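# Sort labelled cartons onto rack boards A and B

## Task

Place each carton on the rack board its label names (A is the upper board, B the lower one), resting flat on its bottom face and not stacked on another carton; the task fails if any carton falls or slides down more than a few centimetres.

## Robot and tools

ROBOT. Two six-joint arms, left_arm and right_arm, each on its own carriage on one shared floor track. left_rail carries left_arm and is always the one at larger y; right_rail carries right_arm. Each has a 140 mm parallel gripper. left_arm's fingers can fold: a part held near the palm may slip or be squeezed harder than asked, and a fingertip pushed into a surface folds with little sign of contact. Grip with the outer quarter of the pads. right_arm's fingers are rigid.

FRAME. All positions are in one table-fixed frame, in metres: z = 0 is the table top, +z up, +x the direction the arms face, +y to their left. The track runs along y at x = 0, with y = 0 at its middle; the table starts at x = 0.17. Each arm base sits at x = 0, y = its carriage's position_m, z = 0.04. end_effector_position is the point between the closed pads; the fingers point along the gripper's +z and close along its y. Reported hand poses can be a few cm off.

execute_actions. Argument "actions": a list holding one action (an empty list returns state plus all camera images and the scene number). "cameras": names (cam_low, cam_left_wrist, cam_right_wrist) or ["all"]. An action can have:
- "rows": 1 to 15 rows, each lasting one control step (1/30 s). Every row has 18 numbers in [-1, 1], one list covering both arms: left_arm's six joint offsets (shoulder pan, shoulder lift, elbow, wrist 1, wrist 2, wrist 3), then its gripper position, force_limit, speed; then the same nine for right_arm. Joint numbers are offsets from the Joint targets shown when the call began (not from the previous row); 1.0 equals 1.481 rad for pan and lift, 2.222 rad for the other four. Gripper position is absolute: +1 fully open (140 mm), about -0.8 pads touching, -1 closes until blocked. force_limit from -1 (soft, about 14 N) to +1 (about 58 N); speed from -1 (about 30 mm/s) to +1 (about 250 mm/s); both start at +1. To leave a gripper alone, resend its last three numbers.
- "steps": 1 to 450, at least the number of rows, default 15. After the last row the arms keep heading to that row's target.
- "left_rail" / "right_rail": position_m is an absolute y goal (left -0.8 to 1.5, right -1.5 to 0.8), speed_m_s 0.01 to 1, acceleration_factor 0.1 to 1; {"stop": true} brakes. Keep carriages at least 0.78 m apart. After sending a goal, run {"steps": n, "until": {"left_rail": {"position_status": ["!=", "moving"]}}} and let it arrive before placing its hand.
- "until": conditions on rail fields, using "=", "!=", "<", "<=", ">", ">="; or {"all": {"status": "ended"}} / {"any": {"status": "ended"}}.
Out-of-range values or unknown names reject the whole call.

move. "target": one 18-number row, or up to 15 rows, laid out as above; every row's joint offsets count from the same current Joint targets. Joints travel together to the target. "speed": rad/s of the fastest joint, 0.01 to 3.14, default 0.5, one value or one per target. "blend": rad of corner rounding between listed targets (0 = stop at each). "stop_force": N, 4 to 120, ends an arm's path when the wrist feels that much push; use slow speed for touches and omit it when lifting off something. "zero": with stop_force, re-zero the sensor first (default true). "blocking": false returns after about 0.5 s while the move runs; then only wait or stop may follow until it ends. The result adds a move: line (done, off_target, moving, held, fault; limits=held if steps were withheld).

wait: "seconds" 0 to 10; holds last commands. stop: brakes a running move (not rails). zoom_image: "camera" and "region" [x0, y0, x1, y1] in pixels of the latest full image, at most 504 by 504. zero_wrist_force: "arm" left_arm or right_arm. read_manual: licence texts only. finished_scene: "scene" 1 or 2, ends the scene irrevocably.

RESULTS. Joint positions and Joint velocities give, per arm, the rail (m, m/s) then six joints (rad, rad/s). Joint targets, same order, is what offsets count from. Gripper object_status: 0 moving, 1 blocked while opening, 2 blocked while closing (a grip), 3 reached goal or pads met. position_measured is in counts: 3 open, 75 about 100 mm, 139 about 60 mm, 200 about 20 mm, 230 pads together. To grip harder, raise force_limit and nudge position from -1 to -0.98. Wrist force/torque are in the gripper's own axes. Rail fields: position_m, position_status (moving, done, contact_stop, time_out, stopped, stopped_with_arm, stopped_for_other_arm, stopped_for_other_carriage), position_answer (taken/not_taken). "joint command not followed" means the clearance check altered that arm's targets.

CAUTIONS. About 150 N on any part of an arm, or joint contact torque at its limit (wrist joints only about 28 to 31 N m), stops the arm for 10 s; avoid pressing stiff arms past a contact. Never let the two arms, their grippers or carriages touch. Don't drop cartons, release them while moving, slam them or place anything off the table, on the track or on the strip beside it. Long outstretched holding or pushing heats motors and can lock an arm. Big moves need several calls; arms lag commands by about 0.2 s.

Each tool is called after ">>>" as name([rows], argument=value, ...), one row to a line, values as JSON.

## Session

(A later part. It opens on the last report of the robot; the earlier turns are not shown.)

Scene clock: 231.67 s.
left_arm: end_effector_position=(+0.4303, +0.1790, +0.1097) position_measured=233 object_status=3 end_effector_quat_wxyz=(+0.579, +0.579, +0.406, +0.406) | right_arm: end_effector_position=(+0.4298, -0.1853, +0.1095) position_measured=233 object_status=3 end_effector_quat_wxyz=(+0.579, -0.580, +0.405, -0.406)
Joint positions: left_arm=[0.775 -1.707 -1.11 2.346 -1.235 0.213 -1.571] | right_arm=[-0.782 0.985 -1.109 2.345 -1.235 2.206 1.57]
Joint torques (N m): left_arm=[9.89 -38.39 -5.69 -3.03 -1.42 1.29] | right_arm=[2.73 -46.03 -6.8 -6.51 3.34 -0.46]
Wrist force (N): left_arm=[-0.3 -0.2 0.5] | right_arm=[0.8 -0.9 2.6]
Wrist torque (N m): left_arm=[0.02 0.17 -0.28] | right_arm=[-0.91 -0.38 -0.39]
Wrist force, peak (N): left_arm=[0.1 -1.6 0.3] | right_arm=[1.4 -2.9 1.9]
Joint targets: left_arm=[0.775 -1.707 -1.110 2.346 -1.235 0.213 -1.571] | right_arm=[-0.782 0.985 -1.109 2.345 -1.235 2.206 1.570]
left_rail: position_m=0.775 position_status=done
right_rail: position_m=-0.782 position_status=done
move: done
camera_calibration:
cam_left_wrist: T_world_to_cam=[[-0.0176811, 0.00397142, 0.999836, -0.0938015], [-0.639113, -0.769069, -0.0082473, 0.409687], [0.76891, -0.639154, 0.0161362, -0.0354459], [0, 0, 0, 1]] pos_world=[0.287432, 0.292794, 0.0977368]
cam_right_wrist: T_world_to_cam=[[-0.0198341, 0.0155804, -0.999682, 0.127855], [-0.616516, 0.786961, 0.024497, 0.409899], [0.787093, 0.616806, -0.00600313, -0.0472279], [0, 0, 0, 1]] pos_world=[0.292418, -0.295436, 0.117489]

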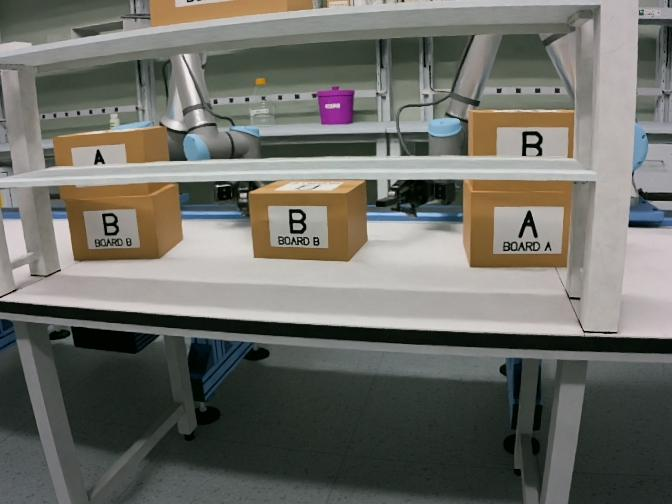

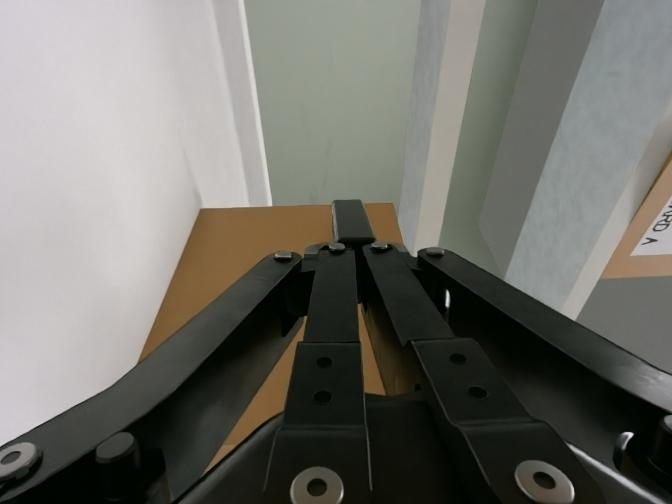

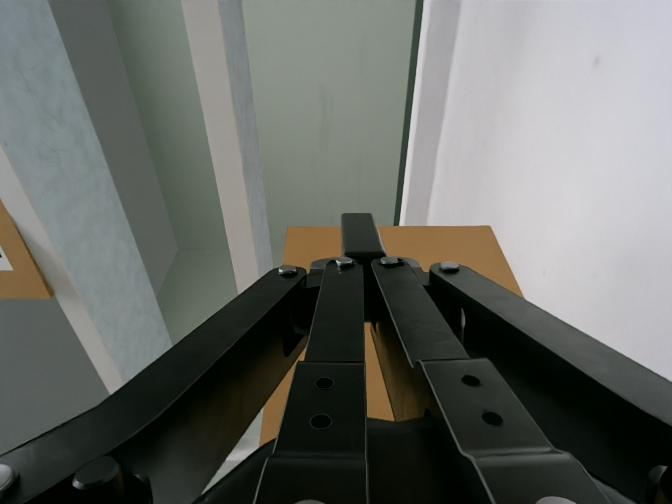

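>>> move(target=[0.0106,0.0331,-0.0523,0.0302,0.0070,0,-1,0,0,0.0428,0.0331,-0.0523,0.0302,0.0288,0,-1,0,0], speed=0.04, stop_force=32)

Scene clock: 240.07 s.
left_arm: end_effector_position=(+0.4303, +0.1264, +0.1095) position_measured=233 object_status=3 end_effector_quat_wxyz=(+0.579, +0.579, +0.406, +0.406) | right_arm: end_effector_position=(+0.4307, -0.1328, +0.1092) position_measured=233 object_status=3 end_effector_quat_wxyz=(+0.579, -0.580, +0.405, -0.406)
Joint positions: left_arm=[0.775 -1.693 -1.067 2.244 -1.176 0.226 -1.571] | right_arm=[-0.782 1.04 -1.066 2.243 -1.176 2.262 1.57]
Joint torques (N m): left_arm=[-31.29 -80.31 -21.19 -5.69 4.83 1.39] | right_arm=[-4.42 -70.31 -18.26 -5.9 -14.83 -0.43]
Wrist force (N): left_arm=[25.0 11.8 -3.4] | right_arm=[26.7 -11.4 -8.8]
Wrist torque (N m): left_arm=[-0.26 0.99 -0.44] | right_arm=[-0.40 0.29 -0.21]
Wrist force, peak (N): left_arm=[35.1 15.4 -21.4] | right_arm=[36.1 -14.9 -21.1]
Joint targets: left_arm=[0.775 -1.693 -1.067 2.244 -1.176 0.226 -1.571] | right_arm=[-0.782 1.040 -1.066 2.243 -1.176 2.262 1.570]
left_rail: position_m=0.775 position_status=done
right_rail: position_m=-0.782 position_status=done
move: contact (left_arm, right_arm); left_arm: the elbow is farthest, 0.014 rad from its target; right_arm: the elbow is farthest, 0.014 rad from its target

>>> move([
  [0,0.0001,-0.0007,0.0001,0,0,-1,0,0,0,0.0001,-0.0007,0.0001,0,0,-1,0,0],
  [0,-0.0792,-0.0049,0.0572,0,0,-1,0,0,0,-0.0792,-0.0049,0.0572,0,0,-1,0,0],
  [0,-0.1574,-0.0165,0.1209,0,0,-1,0,0,0,-0.1574,-0.0165,0.1209,0,0,-1,0,0],
  [0,-0.2273,-0.0357,0.1868,0,0,-1,0,0,0,-0.2273,-0.0357,0.1868,0,0,-1,0,0],
  [0,-0.2832,-0.0606,0.2489,0,0,-1,0,0,0,-0.2832,-0.0606,0.2489,0,0,-1,0,0],
], speed=0.13, blend=0.001, cameras=["all"])

Scene clock: 254.57 s.
left_arm: end_effector_position=(+0.4302, +0.1255, +0.3778) position_measured=233 object_status=3 end_effector_quat_wxyz=(+0.579, +0.579, +0.406, +0.406) | right_arm: end_effector_position=(+0.4312, -0.1320, +0.3780) position_measured=233 object_status=3 end_effector_quat_wxyz=(+0.579, -0.579, +0.406, -0.406)
Joint positions: left_arm=[0.775 -1.693 -1.486 2.109 -0.624 0.226 -1.571] | right_arm=[-0.782 1.04 -1.485 2.108 -0.623 2.262 1.57]
Joint torques (N m): left_arm=[-15.92 -66 -73.92 -1.51 14.38 1.17] | right_arm=[18.79 -61.9 -61.4 -3.32 -9.42 -0.31]
Wrist force (N): left_arm=[34.1 -7.9 -12.1] | right_arm=[35.6 7.8 -8.8]
Wrist torque (N m): left_arm=[0.19 1.24 -0.22] | right_arm=[-1.07 0.39 -0.44]
Wrist force, peak (N): left_arm=[50.8 -7.7 -17.8] | right_arm=[52.9 9.1 -15.0]
Joint targets: left_arm=[0.775 -1.693 -1.486 2.109 -0.623 0.226 -1.571] | right_arm=[-0.782 1.040 -1.486 2.108 -0.623 2.262 1.570]
left_rail: position_m=0.775 position_status=done
right_rail: position_m=-0.782 position_status=done
move: done; blend cut to 0.0008 rad at target 1
camera_calibration:
cam_left_wrist: T_world_to_cam=[[-0.0176268, 0.00496054, 0.999832, -0.361802], [-0.638744, -0.769383, -0.00744373, 0.370299], [0.769217, -0.638768, 0.0167303, -0.0742107], [0, 0, 0, 1]] pos_world=[0.287233, 0.239293, 0.365739]
cam_right_wrist: T_world_to_cam=[[-0.0192761, 0.0165235, -0.999678, 0.395331], [-0.615916, 0.787418, 0.0248914, 0.361889], [0.787576, 0.616198, -0.00500123, -0.0802552], [0, 0, 0, 1]] pos_world=[0.293721, -0.242038, 0.385795]

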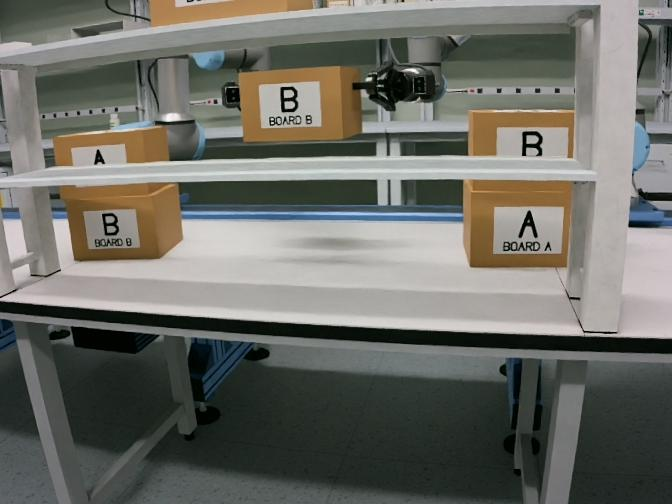

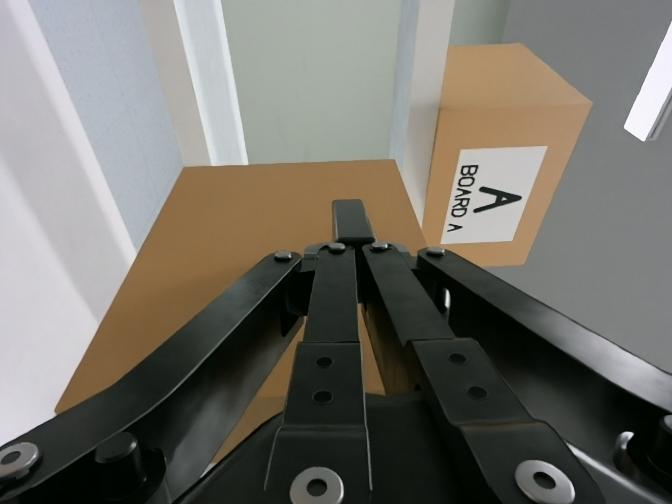

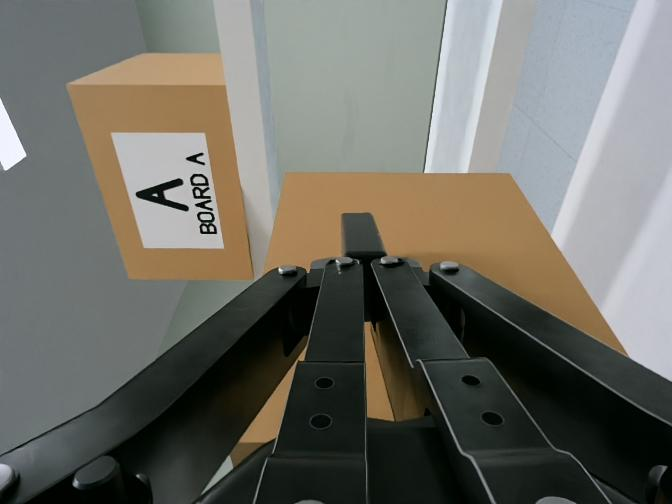

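>>> move([
  [0.0708,0.0150,-0.0112,0.0012,0.0472,0,-1,0,0,-0.0594,0.0150,-0.0112,0.0012,-0.0396,0,-1,0,0],
  [0.1395,0.0350,-0.0267,0.0033,0.0930,0,-1,0,0,-0.1136,0.0350,-0.0267,0.0033,-0.0757,0,-1,0,0],
  [0.2051,0.0595,-0.0462,0.0065,0.1367,0,-1,0,0,-0.1625,0.0595,-0.0462,0.0065,-0.1083,0,-1,0,0],
  [0.2666,0.0874,-0.0695,0.0113,0.1777,0,-1,0,0,-0.2061,0.0874,-0.0695,0.0113,-0.1374,0,-1,0,0],
  [0.3286,0.1213,-0.0991,0.0182,0.2190,0,-1,0,0,-0.2481,0.1213,-0.0991,0.0182,-0.1653,0,-1,0,0],
  [0.3893,0.1612,-0.1355,0.0280,0.2595,0,-1,0,0,-0.2875,0.1612,-0.1355,0.0280,-0.1916,0,-1,0,0],
], speed=0.12, blend=0.005, stop_force=40, cameras=["cam_low"])

Scene clock: 276.80 s.
left_arm: end_effector_position=(+0.7746, +0.1255, +0.3780) position_measured=233 object_status=3 end_effector_quat_wxyz=(+0.579, +0.579, +0.406, +0.406) | right_arm: end_effector_position=(+0.7747, -0.1317, +0.3781) position_measured=233 object_status=3 end_effector_quat_wxyz=(+0.579, -0.579, +0.405, -0.406)
Joint positions: left_arm=[0.775 -1.116 -1.248 1.808 -0.561 0.802 -1.571] | right_arm=[-0.782 0.615 -1.247 1.807 -0.561 1.837 1.57]
Joint torques (N m): left_arm=[-14.46 -56.05 -74.98 -2.38 18.62 0.99] | right_arm=[11.62 -65.84 -59.71 -2.85 -18.61 -0.43]
Wrist force (N): left_arm=[32.5 -8.2 -11.2] | right_arm=[35.2 7.7 -8.8]
Wrist torque (N m): left_arm=[0.26 1.28 -0.22] | right_arm=[-1.20 0.20 -0.48]
Wrist force, peak (N): left_arm=[43.4 -8.0 -14.8] | right_arm=[45.8 8.2 -11.9]
Joint targets: left_arm=[0.775 -1.116 -1.248 1.808 -0.561 0.802 -1.571] | right_arm=[-0.782 0.615 -1.247 1.807 -0.561 1.837 1.570]
left_rail: position_m=0.775 position_status=done
right_rail: position_m=-0.782 position_status=done
move: done
Images, in order (width x height): cam_low 672x504.

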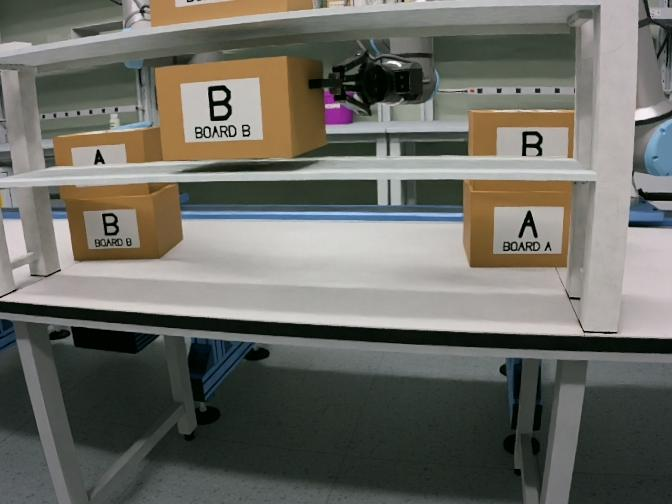

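>>> move(target=[0,0.0255,0.0136,-0.0306,0,0,-1,0,0,0,0.0255,0.0136,-0.0306,0,0,-1,0,0], speed=0.03, stop_force=11)

>>> execute_actions([
  {"left_rail":{"position_m":0.803,"acceleration_factor":0.2},"right_rail":{"position_m":-0.81,"acceleration_factor":0.2},"steps":90,"until":{"all":{"status":"ended"}}},
], cameras=["cam_low"])

Scene clock: 287.53 s.
left_arm: end_effector_position=(+0.7748, +0.1252, +0.3519) position_measured=233 object_status=3 end_effector_quat_wxyz=(+0.579, +0.579, +0.406, +0.406) | right_arm: end_effector_position=(+0.7750, -0.1316, +0.3513) position_measured=233 object_status=3 end_effector_quat_wxyz=(+0.579, -0.579, +0.405, -0.406)
Joint positions: left_arm=[0.775 -1.116 -1.223 1.828 -0.606 0.802 -1.571] | right_arm=[-0.782 0.614 -1.221 1.827 -0.607 1.837 1.57]
Joint torques (N m): left_arm=[-19.09 -91.16 -69.82 -2.04 17.71 1.03] | right_arm=[19.31 -81.53 -54.18 -1.49 -17.33 -0.51]
Wrist force (N): left_arm=[36.3 -1.2 -9.7] | right_arm=[40.5 -0.5 -9.9]
Wrist torque (N m): left_arm=[0.13 1.40 -0.29] | right_arm=[-0.95 0.32 -0.37]
Wrist force, peak (N): left_arm=[39.5 10.9 -17.4] | right_arm=[43.0 -7.8 -18.8]
Joint targets: left_arm=[0.775 -1.116 -1.223 1.828 -0.606 0.802 -1.571] | right_arm=[-0.782 0.614 -1.221 1.827 -0.607 1.837 1.570]
left_rail: position_m=0.775 position_status=done
right_rail: position_m=-0.782 position_status=done
move: contact (left_arm, right_arm); left_arm: the wrist 1 is farthest, 0.023 rad from its target; right_arm: the wrist 1 is farthest, 0.022 rad from its target

Scene clock: 288.67 s.
left_arm: end_effector_position=(+0.7747, +0.1532, +0.3519) position_measured=233 object_status=3 end_effector_quat_wxyz=(+0.579, +0.579, +0.406, +0.406) | right_arm: end_effector_position=(+0.7749, -0.1595, +0.3513) position_measured=233 object_status=3 end_effector_quat_wxyz=(+0.579, -0.579, +0.405, -0.406)
Joint positions: left_arm=[0.803 -1.116 -1.223 1.828 -0.606 0.802 -1.571] | right_arm=[-0.81 0.615 -1.221 1.827 -0.607 1.837 1.57]
Joint torques (N m): left_arm=[3.86 -92.42 -32.2 -3.73 -2.2 1.45] | right_arm=[-12.31 -83.1 -27.96 -2.54 3 -0.46]
Wrist force (N): left_arm=[0.1 -0.1 0.3] | right_arm=[-2.4 -0.9 2.1]
Wrist torque (N m): left_arm=[0.06 0.11 -0.29] | right_arm=[-0.93 0.34 -0.38]
Wrist force, peak (N): left_arm=[36.9 -0.8 -9.3] | right_arm=[40.4 0.0 -9.7]
Joint targets: left_arm=[0.803 -1.116 -1.223 1.828 -0.606 0.802 -1.571] | right_arm=[-0.810 0.614 -1.221 1.827 -0.607 1.837 1.570]
Tool commands: left_gripper/position=-1.0 left_gripper/force_limit=+0.0 left_gripper/speed=+0.0 right_gripper/position=-1.0 right_gripper/force_limit=+0.0 right_gripper/speed=+0.0
left_rail: position_m=0.803 position_status=done
right_rail: position_m=-0.810 position_status=done
Images, in order (width x height): cam_low 672x504.

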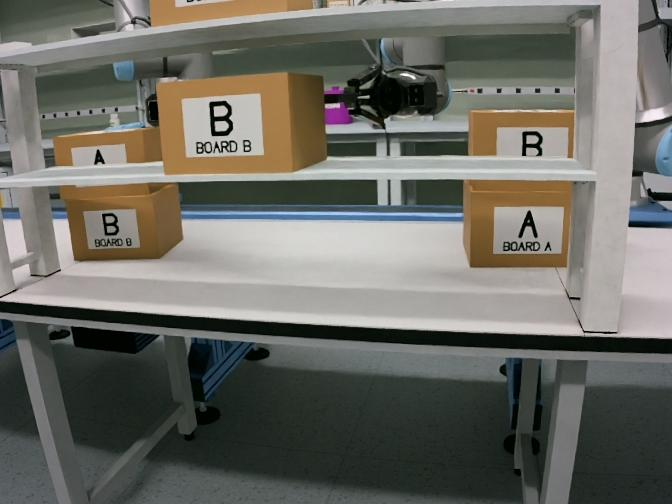

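>>> move([
  [-0.0423,-0.0574,0.0303,0.0084,-0.0274,0,-1,0,0,0.0198,-0.0574,0.0303,0.0084,0.0126,0,-1,0,0],
  [-0.1542,-0.1174,0.0814,-0.0027,-0.1022,0,-1,0,0,0.0953,-0.1174,0.0814,-0.0027,0.0630,0,-1,0,0],
  [-0.3130,-0.3015,0.0817,0.1197,-0.2078,0,-1,0,0,0.1805,-0.3015,0.0817,0.1197,0.1198,0,-1,0,0],
], speed=0.4, blend=0.02)

>>> execute_actions([
  {"left_rail":{"position_m":0.285,"acceleration_factor":0.6},"right_rail":{"position_m":-1.298,"acceleration_factor":0.6},"steps":150,"until":{"all":{"status":"ended"}}},
], cameras=["all"])

Scene clock: 306.83 s.
left_arm: end_effector_position=(+0.4898, +0.2062, +0.5199) position_measured=233 object_status=3 end_effector_quat_wxyz=(+0.579, +0.579, +0.405, +0.405) | right_arm: end_effector_position=(+0.4902, -0.2127, +0.5195) position_measured=233 object_status=3 end_effector_quat_wxyz=(+0.579, -0.580, +0.405, -0.406)
Joint positions: left_arm=[0.803 -1.58 -1.669 2.009 -0.34 0.341 -1.571] | right_arm=[-0.81 0.882 -1.668 2.009 -0.341 2.103 1.57]
Joint torques (N m): left_arm=[-16.32 -57.65 -37.01 1.77 -2.37 1.43] | right_arm=[9.55 -50.91 -34.03 0.22 3.46 -0.27]
Wrist force (N): left_arm=[0.0 -0.4 0.1] | right_arm=[-2.1 0.1 2.4]
Wrist torque (N m): left_arm=[-0.02 0.10 -0.30] | right_arm=[-0.66 0.32 -0.39]
Wrist force, peak (N): left_arm=[0.7 -1.0 3.0] | right_arm=[-2.0 0.1 4.7]
Joint targets: left_arm=[0.803 -1.580 -1.669 2.009 -0.340 0.341 -1.571] | right_arm=[-0.810 0.882 -1.668 2.009 -0.341 2.103 1.570]
left_rail: position_m=0.803 position_status=done
right_rail: position_m=-0.810 position_status=done
move: done

Scene clock: 309.37 s.
left_arm: end_effector_position=(+0.4897, -0.3117, +0.5200) position_measured=233 object_status=3 end_effector_quat_wxyz=(+0.579, +0.579, +0.405, +0.405) | right_arm: end_effector_position=(+0.4901, -0.7007, +0.5196) position_measured=233 object_status=3 end_effector_quat_wxyz=(+0.579, -0.580, +0.405, -0.406)
Joint positions: left_arm=[0.285 -1.58 -1.669 2.009 -0.34 0.341 -1.571] | right_arm=[-1.298 0.882 -1.668 2.009 -0.341 2.103 1.57]
Joint torques (N m): left_arm=[0.17 -50.48 -57.09 -2.75 1.65 1.65] | right_arm=[5.66 -28.88 -44.05 0.01 2.09 -0.71]
Wrist force (N): left_arm=[0.0 -0.5 0.2] | right_arm=[-2.2 0.1 2.5]
Wrist torque (N m): left_arm=[-0.03 0.12 -0.30] | right_arm=[-0.66 0.35 -0.40]
Wrist force, peak (N): left_arm=[1.6 -0.6 -0.3] | right_arm=[-3.6 -0.1 2.8]
Joint targets: left_arm=[0.285 -1.580 -1.669 2.009 -0.340 0.341 -1.571] | right_arm=[-1.298 0.882 -1.668 2.009 -0.341 2.103 1.570]
Tool commands: left_gripper/position=-1.0 left_gripper/force_limit=+0.0 left_gripper/speed=+0.0 right_gripper/position=-1.0 right_gripper/force_limit=+0.0 right_gripper/speed=+0.0
left_rail: position_m=0.285 position_status=done
right_rail: position_m=-1.298 position_status=done
camera_calibration:
cam_left_wrist: T_world_to_cam=[[-0.0176335, 0.00435456, 0.999835, -0.500874], [-0.640211, -0.768158, -0.0079455, 0.0743388], [0.767996, -0.640246, 0.0163332, -0.401393], [0, 0, 0, 1]] pos_world=[0.347029, -0.197705, 0.507938]
cam_right_wrist: T_world_to_cam=[[-0.0195654, 0.0160385, -0.99968, 0.547231], [-0.616744, 0.786776, 0.0246935, 0.842517], [0.786921, 0.61703, -0.00550195, 0.225572], [0, 0, 0, 1]] pos_world=[0.352817, -0.810834, 0.527492]

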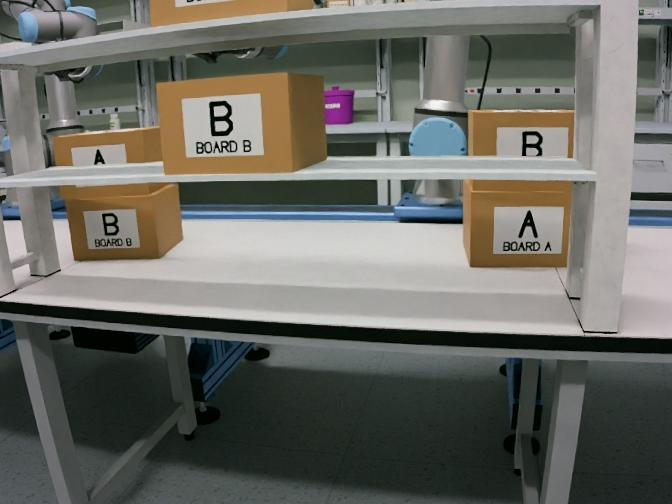

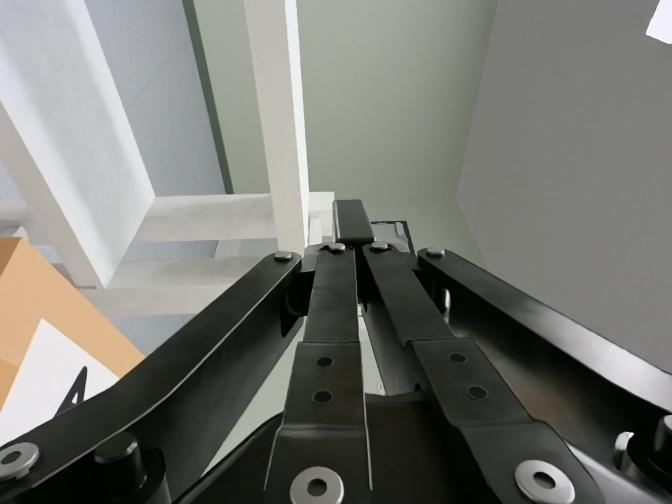

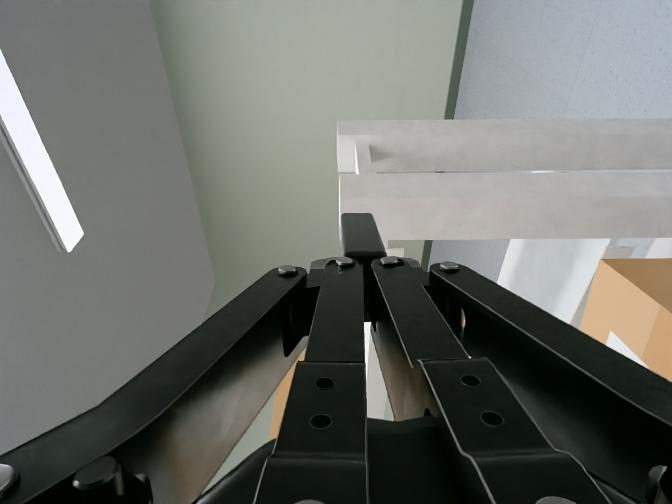

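>>> move([
  [0,0.1733,0.1090,-0.2245,0,0,-1,0,0,0,0.1733,0.1090,-0.2245,0,0,-1,0,0],
  [0,0.2174,0.1197,-0.2646,0,0,-1,0,0,0,0.2174,0.1197,-0.2646,0,0,-1,0,0],
], speed=0.2, blend=0.02, stop_force=25, cameras=["all"])

Scene clock: 320.67 s.
left_arm: end_effector_position=(+0.4897, -0.3116, +0.2408) position_measured=233 object_status=3 end_effector_quat_wxyz=(+0.579, +0.579, +0.405, +0.405) | right_arm: end_effector_position=(+0.4899, -0.7010, +0.2404) position_measured=233 object_status=3 end_effector_quat_wxyz=(+0.579, -0.580, +0.405, -0.406)
Joint positions: left_arm=[0.285 -1.58 -1.347 2.275 -0.928 0.341 -1.571] | right_arm=[-1.298 0.882 -1.346 2.275 -0.929 2.103 1.57]
Joint torques (N m): left_arm=[-3.34 -31.36 -20.71 -3.83 1.78 1.4] | right_arm=[-8.4 -37.91 -18.71 -6.85 -2.48 -0.43]
Wrist force (N): left_arm=[-0.3 -0.7 0.1] | right_arm=[-2.8 -0.4 2.3]
Wrist torque (N m): left_arm=[-0.09 0.17 -0.28] | right_arm=[-0.76 0.45 -0.38]
Wrist force, peak (N): left_arm=[0.2 1.6 0.1] | right_arm=[-3.1 -0.4 3.0]
Joint targets: left_arm=[0.285 -1.580 -1.347 2.275 -0.928 0.341 -1.571] | right_arm=[-1.298 0.882 -1.346 2.275 -0.929 2.103 1.570]
left_rail: position_m=0.285 position_status=done
right_rail: position_m=-1.298 position_status=done
move: done
camera_calibration:
cam_left_wrist: T_world_to_cam=[[-0.0176356, 0.00435216, 0.999835, -0.22182], [-0.640211, -0.768158, -0.00794865, 0.0721987], [0.767996, -0.640246, 0.0163332, -0.396771], [0, 0, 0, 1]] pos_world=[0.347029, -0.197605, 0.228838]
cam_right_wrist: T_world_to_cam=[[-0.0195831, 0.0158983, -0.999682, 0.268011], [-0.616743, 0.78678, 0.0245941, 0.849491], [0.786921, 0.617029, -0.00560247, 0.224481], [0, 0, 0, 1]] pos_world=[0.352517, -0.811135, 0.248291]

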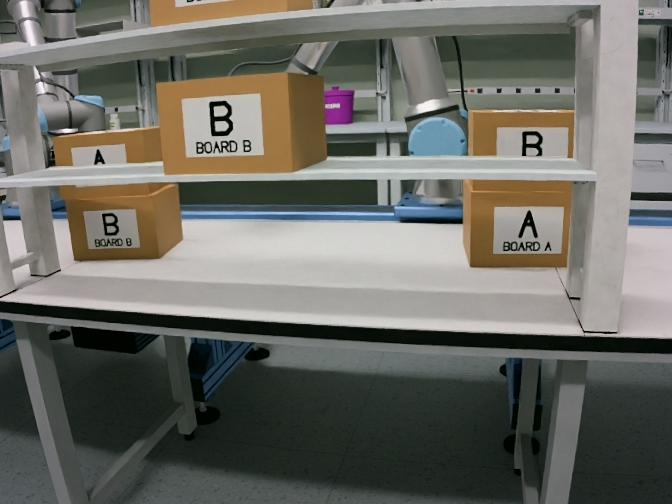

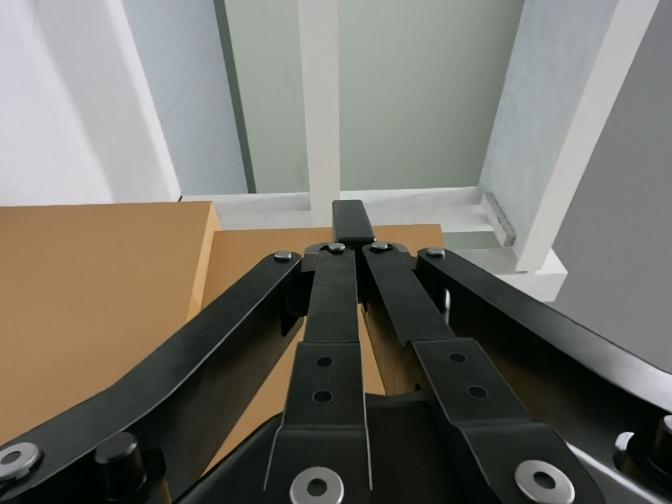

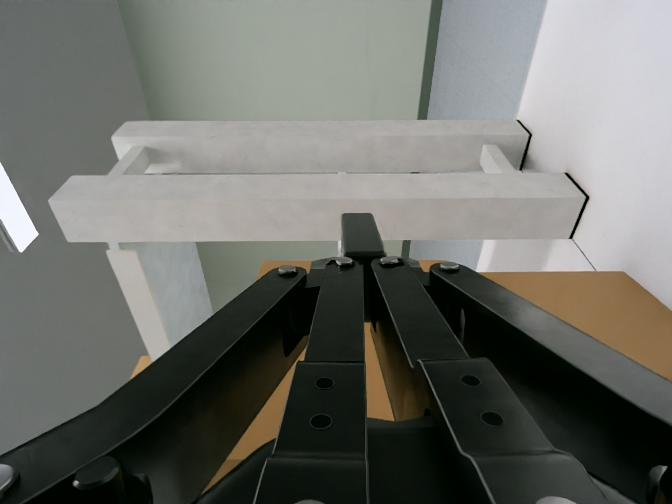

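>>> move(target=[0.0011,0.0591,-0.0578,0.0182,0.0002,0,-1,0,0,0.0552,0.0591,-0.0578,0.0182,0.0371,0,-1,0,0], speed=0.05, stop_force=32, cameras=["cam_left_wrist","cam_right_wrist"])

Scene clock: 332.33 s.
left_arm: end_effector_position=(+0.4901, -0.3723, +0.2413) position_measured=233 object_status=3 end_effector_quat_wxyz=(+0.579, +0.579, +0.406, +0.406) | right_arm: end_effector_position=(+0.4908, -0.6402, +0.2408) position_measured=233 object_status=3 end_effector_quat_wxyz=(+0.579, -0.579, +0.405, -0.406)
Joint positions: left_arm=[0.285 -1.578 -1.271 2.163 -0.892 0.341 -1.571] | right_arm=[-1.298 0.953 -1.269 2.162 -0.893 2.175 1.57]
Joint torques (N m): left_arm=[-28.49 -68.87 -31.28 -5.5 14.58 1.41] | right_arm=[-3.98 -61.45 -25.96 -5.69 -13.41 -0.38]
Wrist force (N): left_arm=[25.4 14.6 -14.7] | right_arm=[22.6 -11.1 -9.3]
Wrist torque (N m): left_arm=[-0.43 0.91 -0.49] | right_arm=[-0.43 0.91 -0.22]
Wrist force, peak (N): left_arm=[39.6 19.2 -22.8] | right_arm=[36.3 -15.7 -19.3]
Joint targets: left_arm=[0.285 -1.578 -1.271 2.163 -0.892 0.341 -1.571] | right_arm=[-1.298 0.953 -1.269 2.162 -0.893 2.175 1.570]
left_rail: position_m=0.285 position_status=done
right_rail: position_m=-1.298 position_status=done
move: contact (left_arm, right_arm); left_arm: the elbow is farthest, 0.017 rad from its target; right_arm: the elbow is farthest, 0.016 rad from its target
camera_calibration:
cam_left_wrist: T_world_to_cam=[[-0.0176636, 0.00461622, 0.999833, -0.221872], [-0.639339, -0.768886, -0.007745, 0.0250763], [0.768722, -0.639369, 0.0165326, -0.436072], [0, 0, 0, 1]] pos_world=[0.347331, -0.258506, 0.229238]
cam_right_wrist: T_world_to_cam=[[-0.0193932, 0.0161795, -0.999681, 0.267606], [-0.616023, 0.787341, 0.0246933, 0.802267], [0.787489, 0.616305, -0.00530217, 0.185379], [0, 0, 0, 1]] pos_world=[0.35342, -0.750238, 0.248693]
Images, in order (width x height): cam_left_wrist 672x504, cam_right_wrist 672x504.

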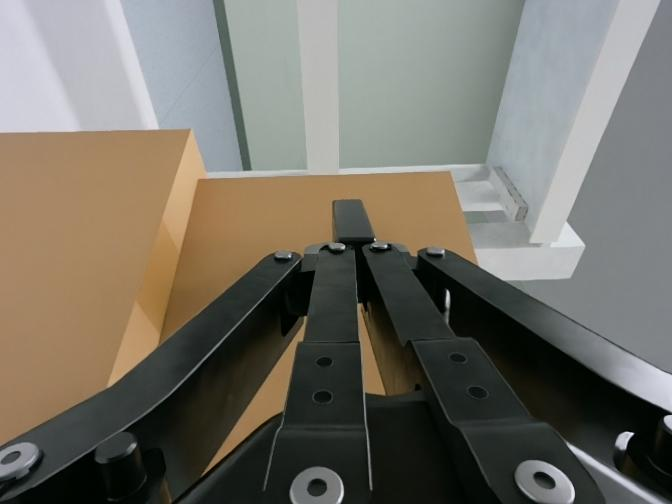

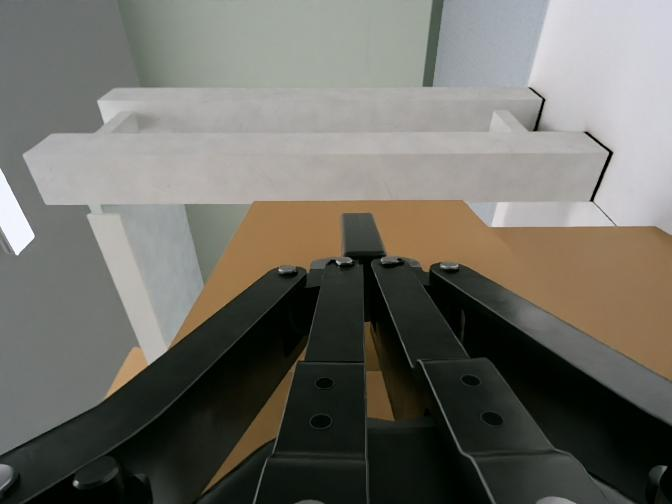

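>>> move([
  [0,0.0009,-0.0007,0.0001,0,0,-1,0,0,0,0.0009,-0.0007,0.0001,0,0,-1,0,0],
  [0,-0.0604,-0.0174,0.0577,0,0,-1,0,0,0,-0.0604,-0.0174,0.0577,0,0,-1,0,0],
  [0,-0.1128,-0.0396,0.1148,0,0,-1,0,0,0,-0.1128,-0.0396,0.1148,0,0,-1,0,0],
  [0,-0.1552,-0.0668,0.1702,0,0,-1,0,0,0,-0.1552,-0.0668,0.1702,0,0,-1,0,0],
  [0,-0.1882,-0.0987,0.2241,0,0,-1,0,0,0,-0.1882,-0.0987,0.2241,0,0,-1,0,0],
  [0,-0.2139,-0.1375,0.2801,0,0,-1,0,0,0,-0.2139,-0.1375,0.2801,0,0,-1,0,0],
  [0,-0.2288,-0.1778,0.3303,0,0,-1,0,0,0,-0.2288,-0.1778,0.3303,0,0,-1,0,0],
], speed=0.14, blend=0.001, cameras=["all"])

Scene clock: 357.40 s.
left_arm: end_effector_position=(+0.4901, -0.3731, +0.6229) position_measured=233 object_status=3 end_effector_quat_wxyz=(+0.579, +0.579, +0.406, +0.406) | right_arm: end_effector_position=(+0.4914, -0.6393, +0.6226) position_measured=233 object_status=3 end_effector_quat_wxyz=(+0.579, -0.579, +0.405, -0.406)
Joint positions: left_arm=[0.285 -1.578 -1.61 1.768 -0.158 0.341 -1.571] | right_arm=[-1.298 0.953 -1.608 1.767 -0.159 2.175 1.57]
Joint torques (N m): left_arm=[-26.48 -55.13 -74.34 -2.39 14.13 1.2] | right_arm=[12.65 -51.61 -64.27 -4.18 -16.06 -0.42]
Wrist force (N): left_arm=[36.3 -8.0 -12.8] | right_arm=[34.3 9.8 -10.1]
Wrist torque (N m): left_arm=[0.06 1.40 -0.23] | right_arm=[-0.97 1.22 -0.58]
Wrist force, peak (N): left_arm=[51.5 -7.4 -17.7] | right_arm=[49.6 10.6 -14.8]
Joint targets: left_arm=[0.285 -1.578 -1.610 1.768 -0.158 0.341 -1.571] | right_arm=[-1.298 0.953 -1.608 1.767 -0.159 2.175 1.570]
left_rail: position_m=0.285 position_status=done
right_rail: position_m=-1.298 position_status=done
move: done; blend cut to 0.0008 rad at target 1
camera_calibration:
cam_left_wrist: T_world_to_cam=[[-0.0176636, 0.00461622, 0.999833, -0.603405], [-0.639339, -0.768886, -0.007745, 0.0274936], [0.768722, -0.639369, 0.0165326, -0.442829], [0, 0, 0, 1]] pos_world=[0.347331, -0.259206, 0.610838]
cam_right_wrist: T_world_to_cam=[[-0.0193745, 0.0163185, -0.999679, 0.649378], [-0.616024, 0.787337, 0.0247912, 0.792436], [0.787489, 0.616307, -0.00520166, 0.186314], [0, 0, 0, 1]] pos_world=[0.35402, -0.749337, 0.630494]

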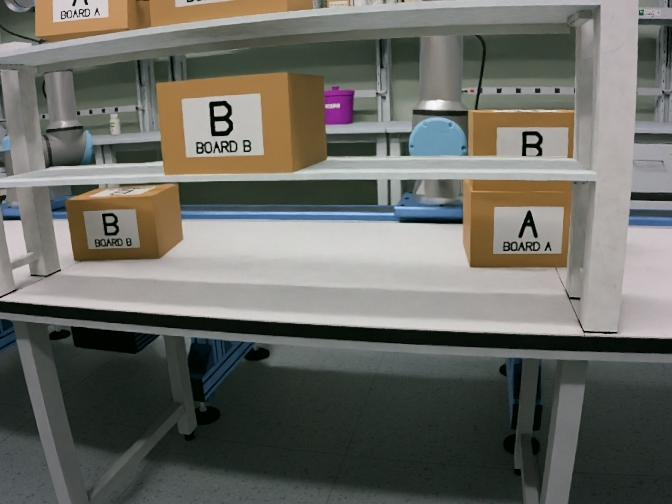

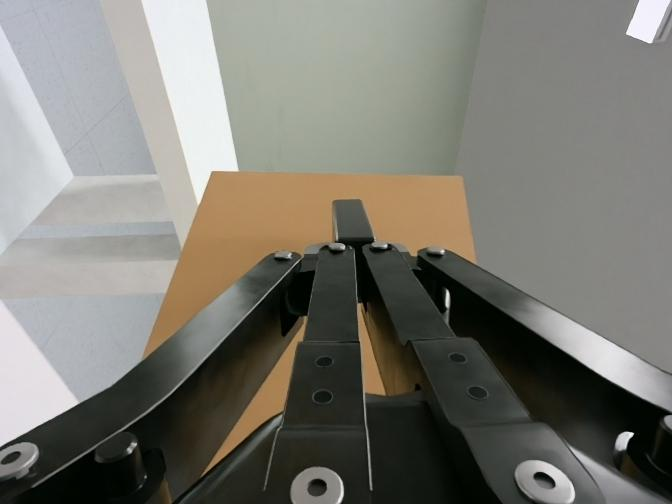

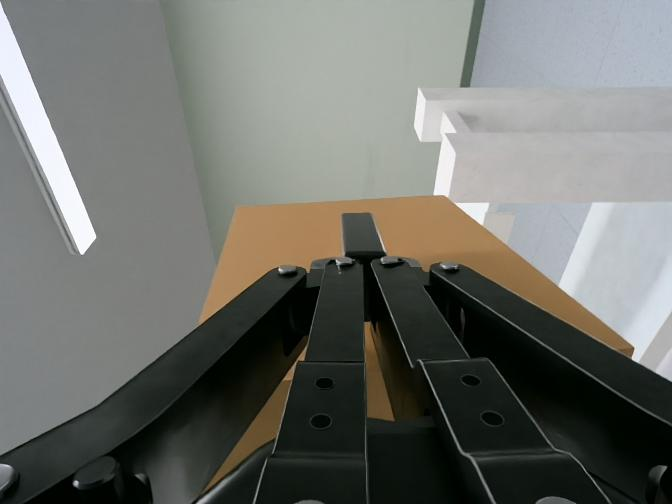

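>>> execute_actions([
  {"left_rail":{"position_m":0.457,"acceleration_factor":0.15,"speed_m_s":0.15},"right_rail":{"position_m":-1.126,"acceleration_factor":0.15,"speed_m_s":0.15},"steps":200,"until":{"all":{"status":"ended"}}},
])

Scene clock: 367.93 s.
left_arm: end_effector_position=(+0.4901, -0.2011, +0.6230) position_measured=233 object_status=3 end_effector_quat_wxyz=(+0.579, +0.579, +0.406, +0.406) | right_arm: end_effector_position=(+0.4914, -0.4673, +0.6227) position_measured=233 object_status=3 end_effector_quat_wxyz=(+0.579, -0.579, +0.405, -0.406)
Joint positions: left_arm=[0.457 -1.578 -1.61 1.768 -0.158 0.341 -1.571] | right_arm=[-1.126 0.953 -1.608 1.767 -0.159 2.175 1.57]
Joint torques (N m): left_arm=[-26.61 -49.41 -63.52 -3.31 14.27 1.34] | right_arm=[22.18 -32.96 -58.73 -6.17 -5.56 -0.33]
Wrist force (N): left_arm=[37.7 -8.3 -13.0] | right_arm=[35.9 10.0 -10.7]
Wrist torque (N m): left_arm=[0.06 1.42 -0.23] | right_arm=[-0.98 1.20 -0.58]
Wrist force, peak (N): left_arm=[38.5 -7.5 -13.2] | right_arm=[36.9 10.2 -11.2]
Joint targets: left_arm=[0.457 -1.578 -1.610 1.768 -0.158 0.341 -1.571] | right_arm=[-1.126 0.953 -1.608 1.767 -0.159 2.175 1.570]
Tool commands: left_gripper/position=-1.0 left_gripper/force_limit=+0.0 left_gripper/speed=+0.0 right_gripper/position=-1.0 right_gripper/force_limit=+0.0 right_gripper/speed=+0.0
left_rail: position_m=0.457 speed_m_s=0.15 position_status=done
right_rail: position_m=-1.126 speed_m_s=0.15 position_status=done

>>> move([
  [0.0667,0.0217,-0.0140,-0.0004,0.0445,0,-1,0,0,-0.0527,0.0217,-0.0140,-0.0004,-0.0351,0,-1,0,0],
  [0.1310,0.0483,-0.0321,-0.0001,0.0873,0,-1,0,0,-0.1010,0.0483,-0.0321,-0.0001,-0.0673,0,-1,0,0],
  [0.1914,0.0792,-0.0540,0.0012,0.1275,0,-1,0,0,-0.1442,0.0792,-0.0540,0.0012,-0.0961,0,-1,0,0],
  [0.2523,0.1172,-0.0821,0.0041,0.1682,0,-1,0,0,-0.1859,0.1172,-0.0821,0.0041,-0.1239,0,-1,0,0],
  [0.3076,0.1585,-0.1146,0.0090,0.2050,0,-1,0,0,-0.2223,0.1585,-0.1146,0.0090,-0.1482,0,-1,0,0],
], speed=0.12, blend=0.005, stop_force=40, cameras=["cam_low"])

>>> move([
  [0,0.0130,0.0392,-0.0478,0,0,-1,0,0,0,0.0130,0.0392,-0.0478,0,0,-1,0,0],
  [0,0.0251,0.0618,-0.0785,0,0,-1,0,0,0,0.0251,0.0618,-0.0785,0,0,-1,0,0],
], speed=0.03, blend=0.005, stop_force=11, cameras=["all"])

Scene clock: 402.13 s.
left_arm: end_effector_position=(+0.7738, -0.2015, +0.6230) position_measured=233 object_status=3 end_effector_quat_wxyz=(+0.579, +0.579, +0.406, +0.406) | right_arm: end_effector_position=(+0.7750, -0.4672, +0.6224) position_measured=233 object_status=3 end_effector_quat_wxyz=(+0.579, -0.579, +0.405, -0.406)
Joint positions: left_arm=[0.457 -1.123 -1.375 1.514 -0.138 0.797 -1.571] | right_arm=[-1.126 0.624 -1.374 1.513 -0.139 1.846 1.57]
Joint torques (N m): left_arm=[-17.87 -40.89 -75.31 -2.51 20.19 1.41] | right_arm=[15.45 -55.93 -64.26 -3.75 -20.34 -0.35]
Wrist force (N): left_arm=[35.9 -8.0 -12.5] | right_arm=[34.2 10.1 -9.8]
Wrist torque (N m): left_arm=[0.15 1.37 -0.22] | right_arm=[-0.89 1.17 -0.57]
Wrist force, peak (N): left_arm=[45.9 -7.3 -15.6] | right_arm=[44.1 10.1 -12.9]
Joint targets: left_arm=[0.457 -1.123 -1.375 1.514 -0.138 0.797 -1.571] | right_arm=[-1.126 0.624 -1.374 1.513 -0.139 1.846 1.570]
left_rail: position_m=0.457 speed_m_s=0.15 position_status=done
right_rail: position_m=-1.126 speed_m_s=0.15 position_status=done
move: done
Images, in order (width x height): cam_low 672x504.

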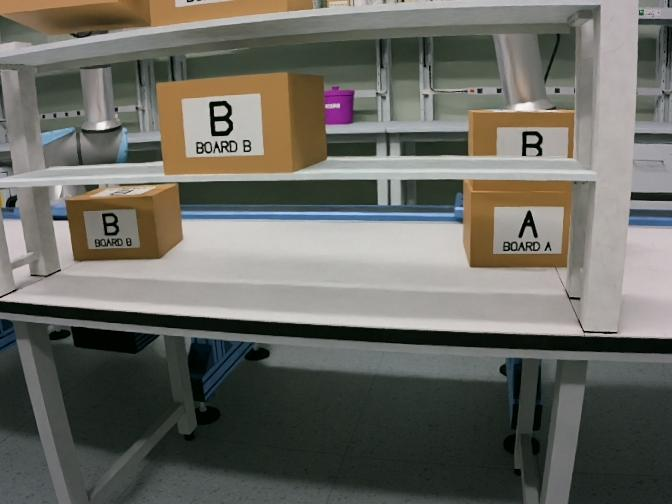

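Scene clock: 406.63 s.
left_arm: end_effector_position=(+0.7740, -0.2018, +0.5716) position_measured=233 object_status=3 end_effector_quat_wxyz=(+0.579, +0.579, +0.406, +0.406) | right_arm: end_effector_position=(+0.7754, -0.4670, +0.5712) position_measured=233 object_status=3 end_effector_quat_wxyz=(+0.579, -0.579, +0.405, -0.406)
Joint positions: left_arm=[0.457 -1.123 -1.359 1.586 -0.226 0.797 -1.571] | right_arm=[-1.126 0.624 -1.358 1.585 -0.227 1.846 1.57]
Joint torques (N m): left_arm=[-37.1 -73.25 -69.7 -2.31 16.29 1.11] | right_arm=[34.27 -72.94 -58.13 -1.95 -15.51 -0.2]
Wrist force (N): left_arm=[40.9 0.0 -16.2] | right_arm=[38.3 0.8 -13.0]
Wrist torque (N m): left_arm=[0.03 1.56 -0.35] | right_arm=[-0.85 1.20 -0.38]
Wrist force, peak (N): left_arm=[44.1 9.0 -17.3] | right_arm=[43.1 10.1 -12.7]
Joint targets: left_arm=[0.457 -1.123 -1.359 1.586 -0.226 0.797 -1.571] | right_arm=[-1.126 0.624 -1.358 1.585 -0.227 1.846 1.570]
left_rail: position_m=0.457 speed_m_s=0.15 position_status=done
right_rail: position_m=-1.126 speed_m_s=0.15 position_status=done
move: contact (left_arm, right_arm); path passed 0 of 2 targets; left_arm: the wrist 1 is farthest, 0.086 rad from its target; right_arm: the wrist 1 is farthest, 0.086 rad from its target
camera_calibration:
cam_left_wrist: T_world_to_cam=[[-0.0175876, 0.00454921, 0.999835, -0.547944], [-0.639231, -0.768975, -0.00774556, 0.340162], [0.768813, -0.639262, 0.0164324, -0.550753], [0, 0, 0, 1]] pos_world=[0.631232, -0.0880062, 0.559538]
cam_right_wrist: T_world_to_cam=[[-0.0193932, 0.0161795, -0.999681, 0.600516], [-0.616023, 0.787341, 0.0246933, 0.833002], [0.787489, 0.616305, -0.00530217, -0.143654], [0, 0, 0, 1]] pos_world=[0.63792, -0.577038, 0.578993]

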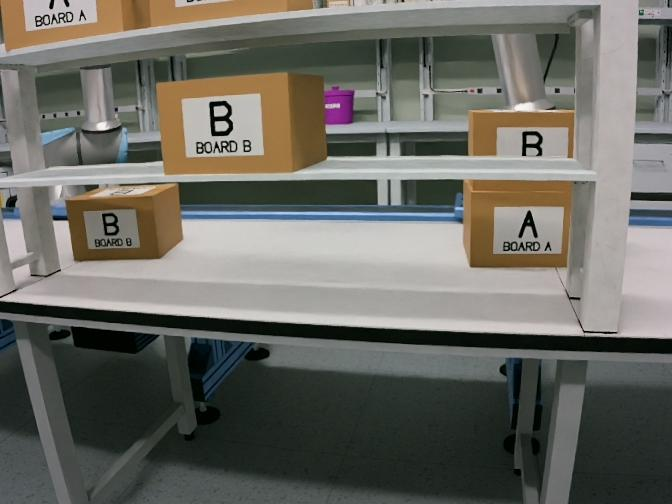

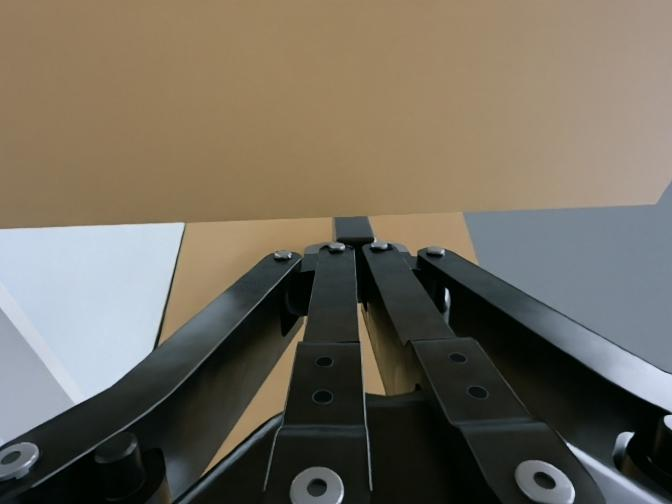

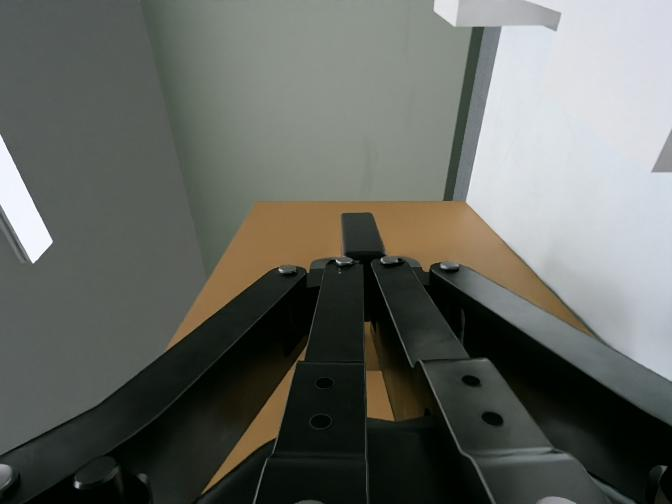

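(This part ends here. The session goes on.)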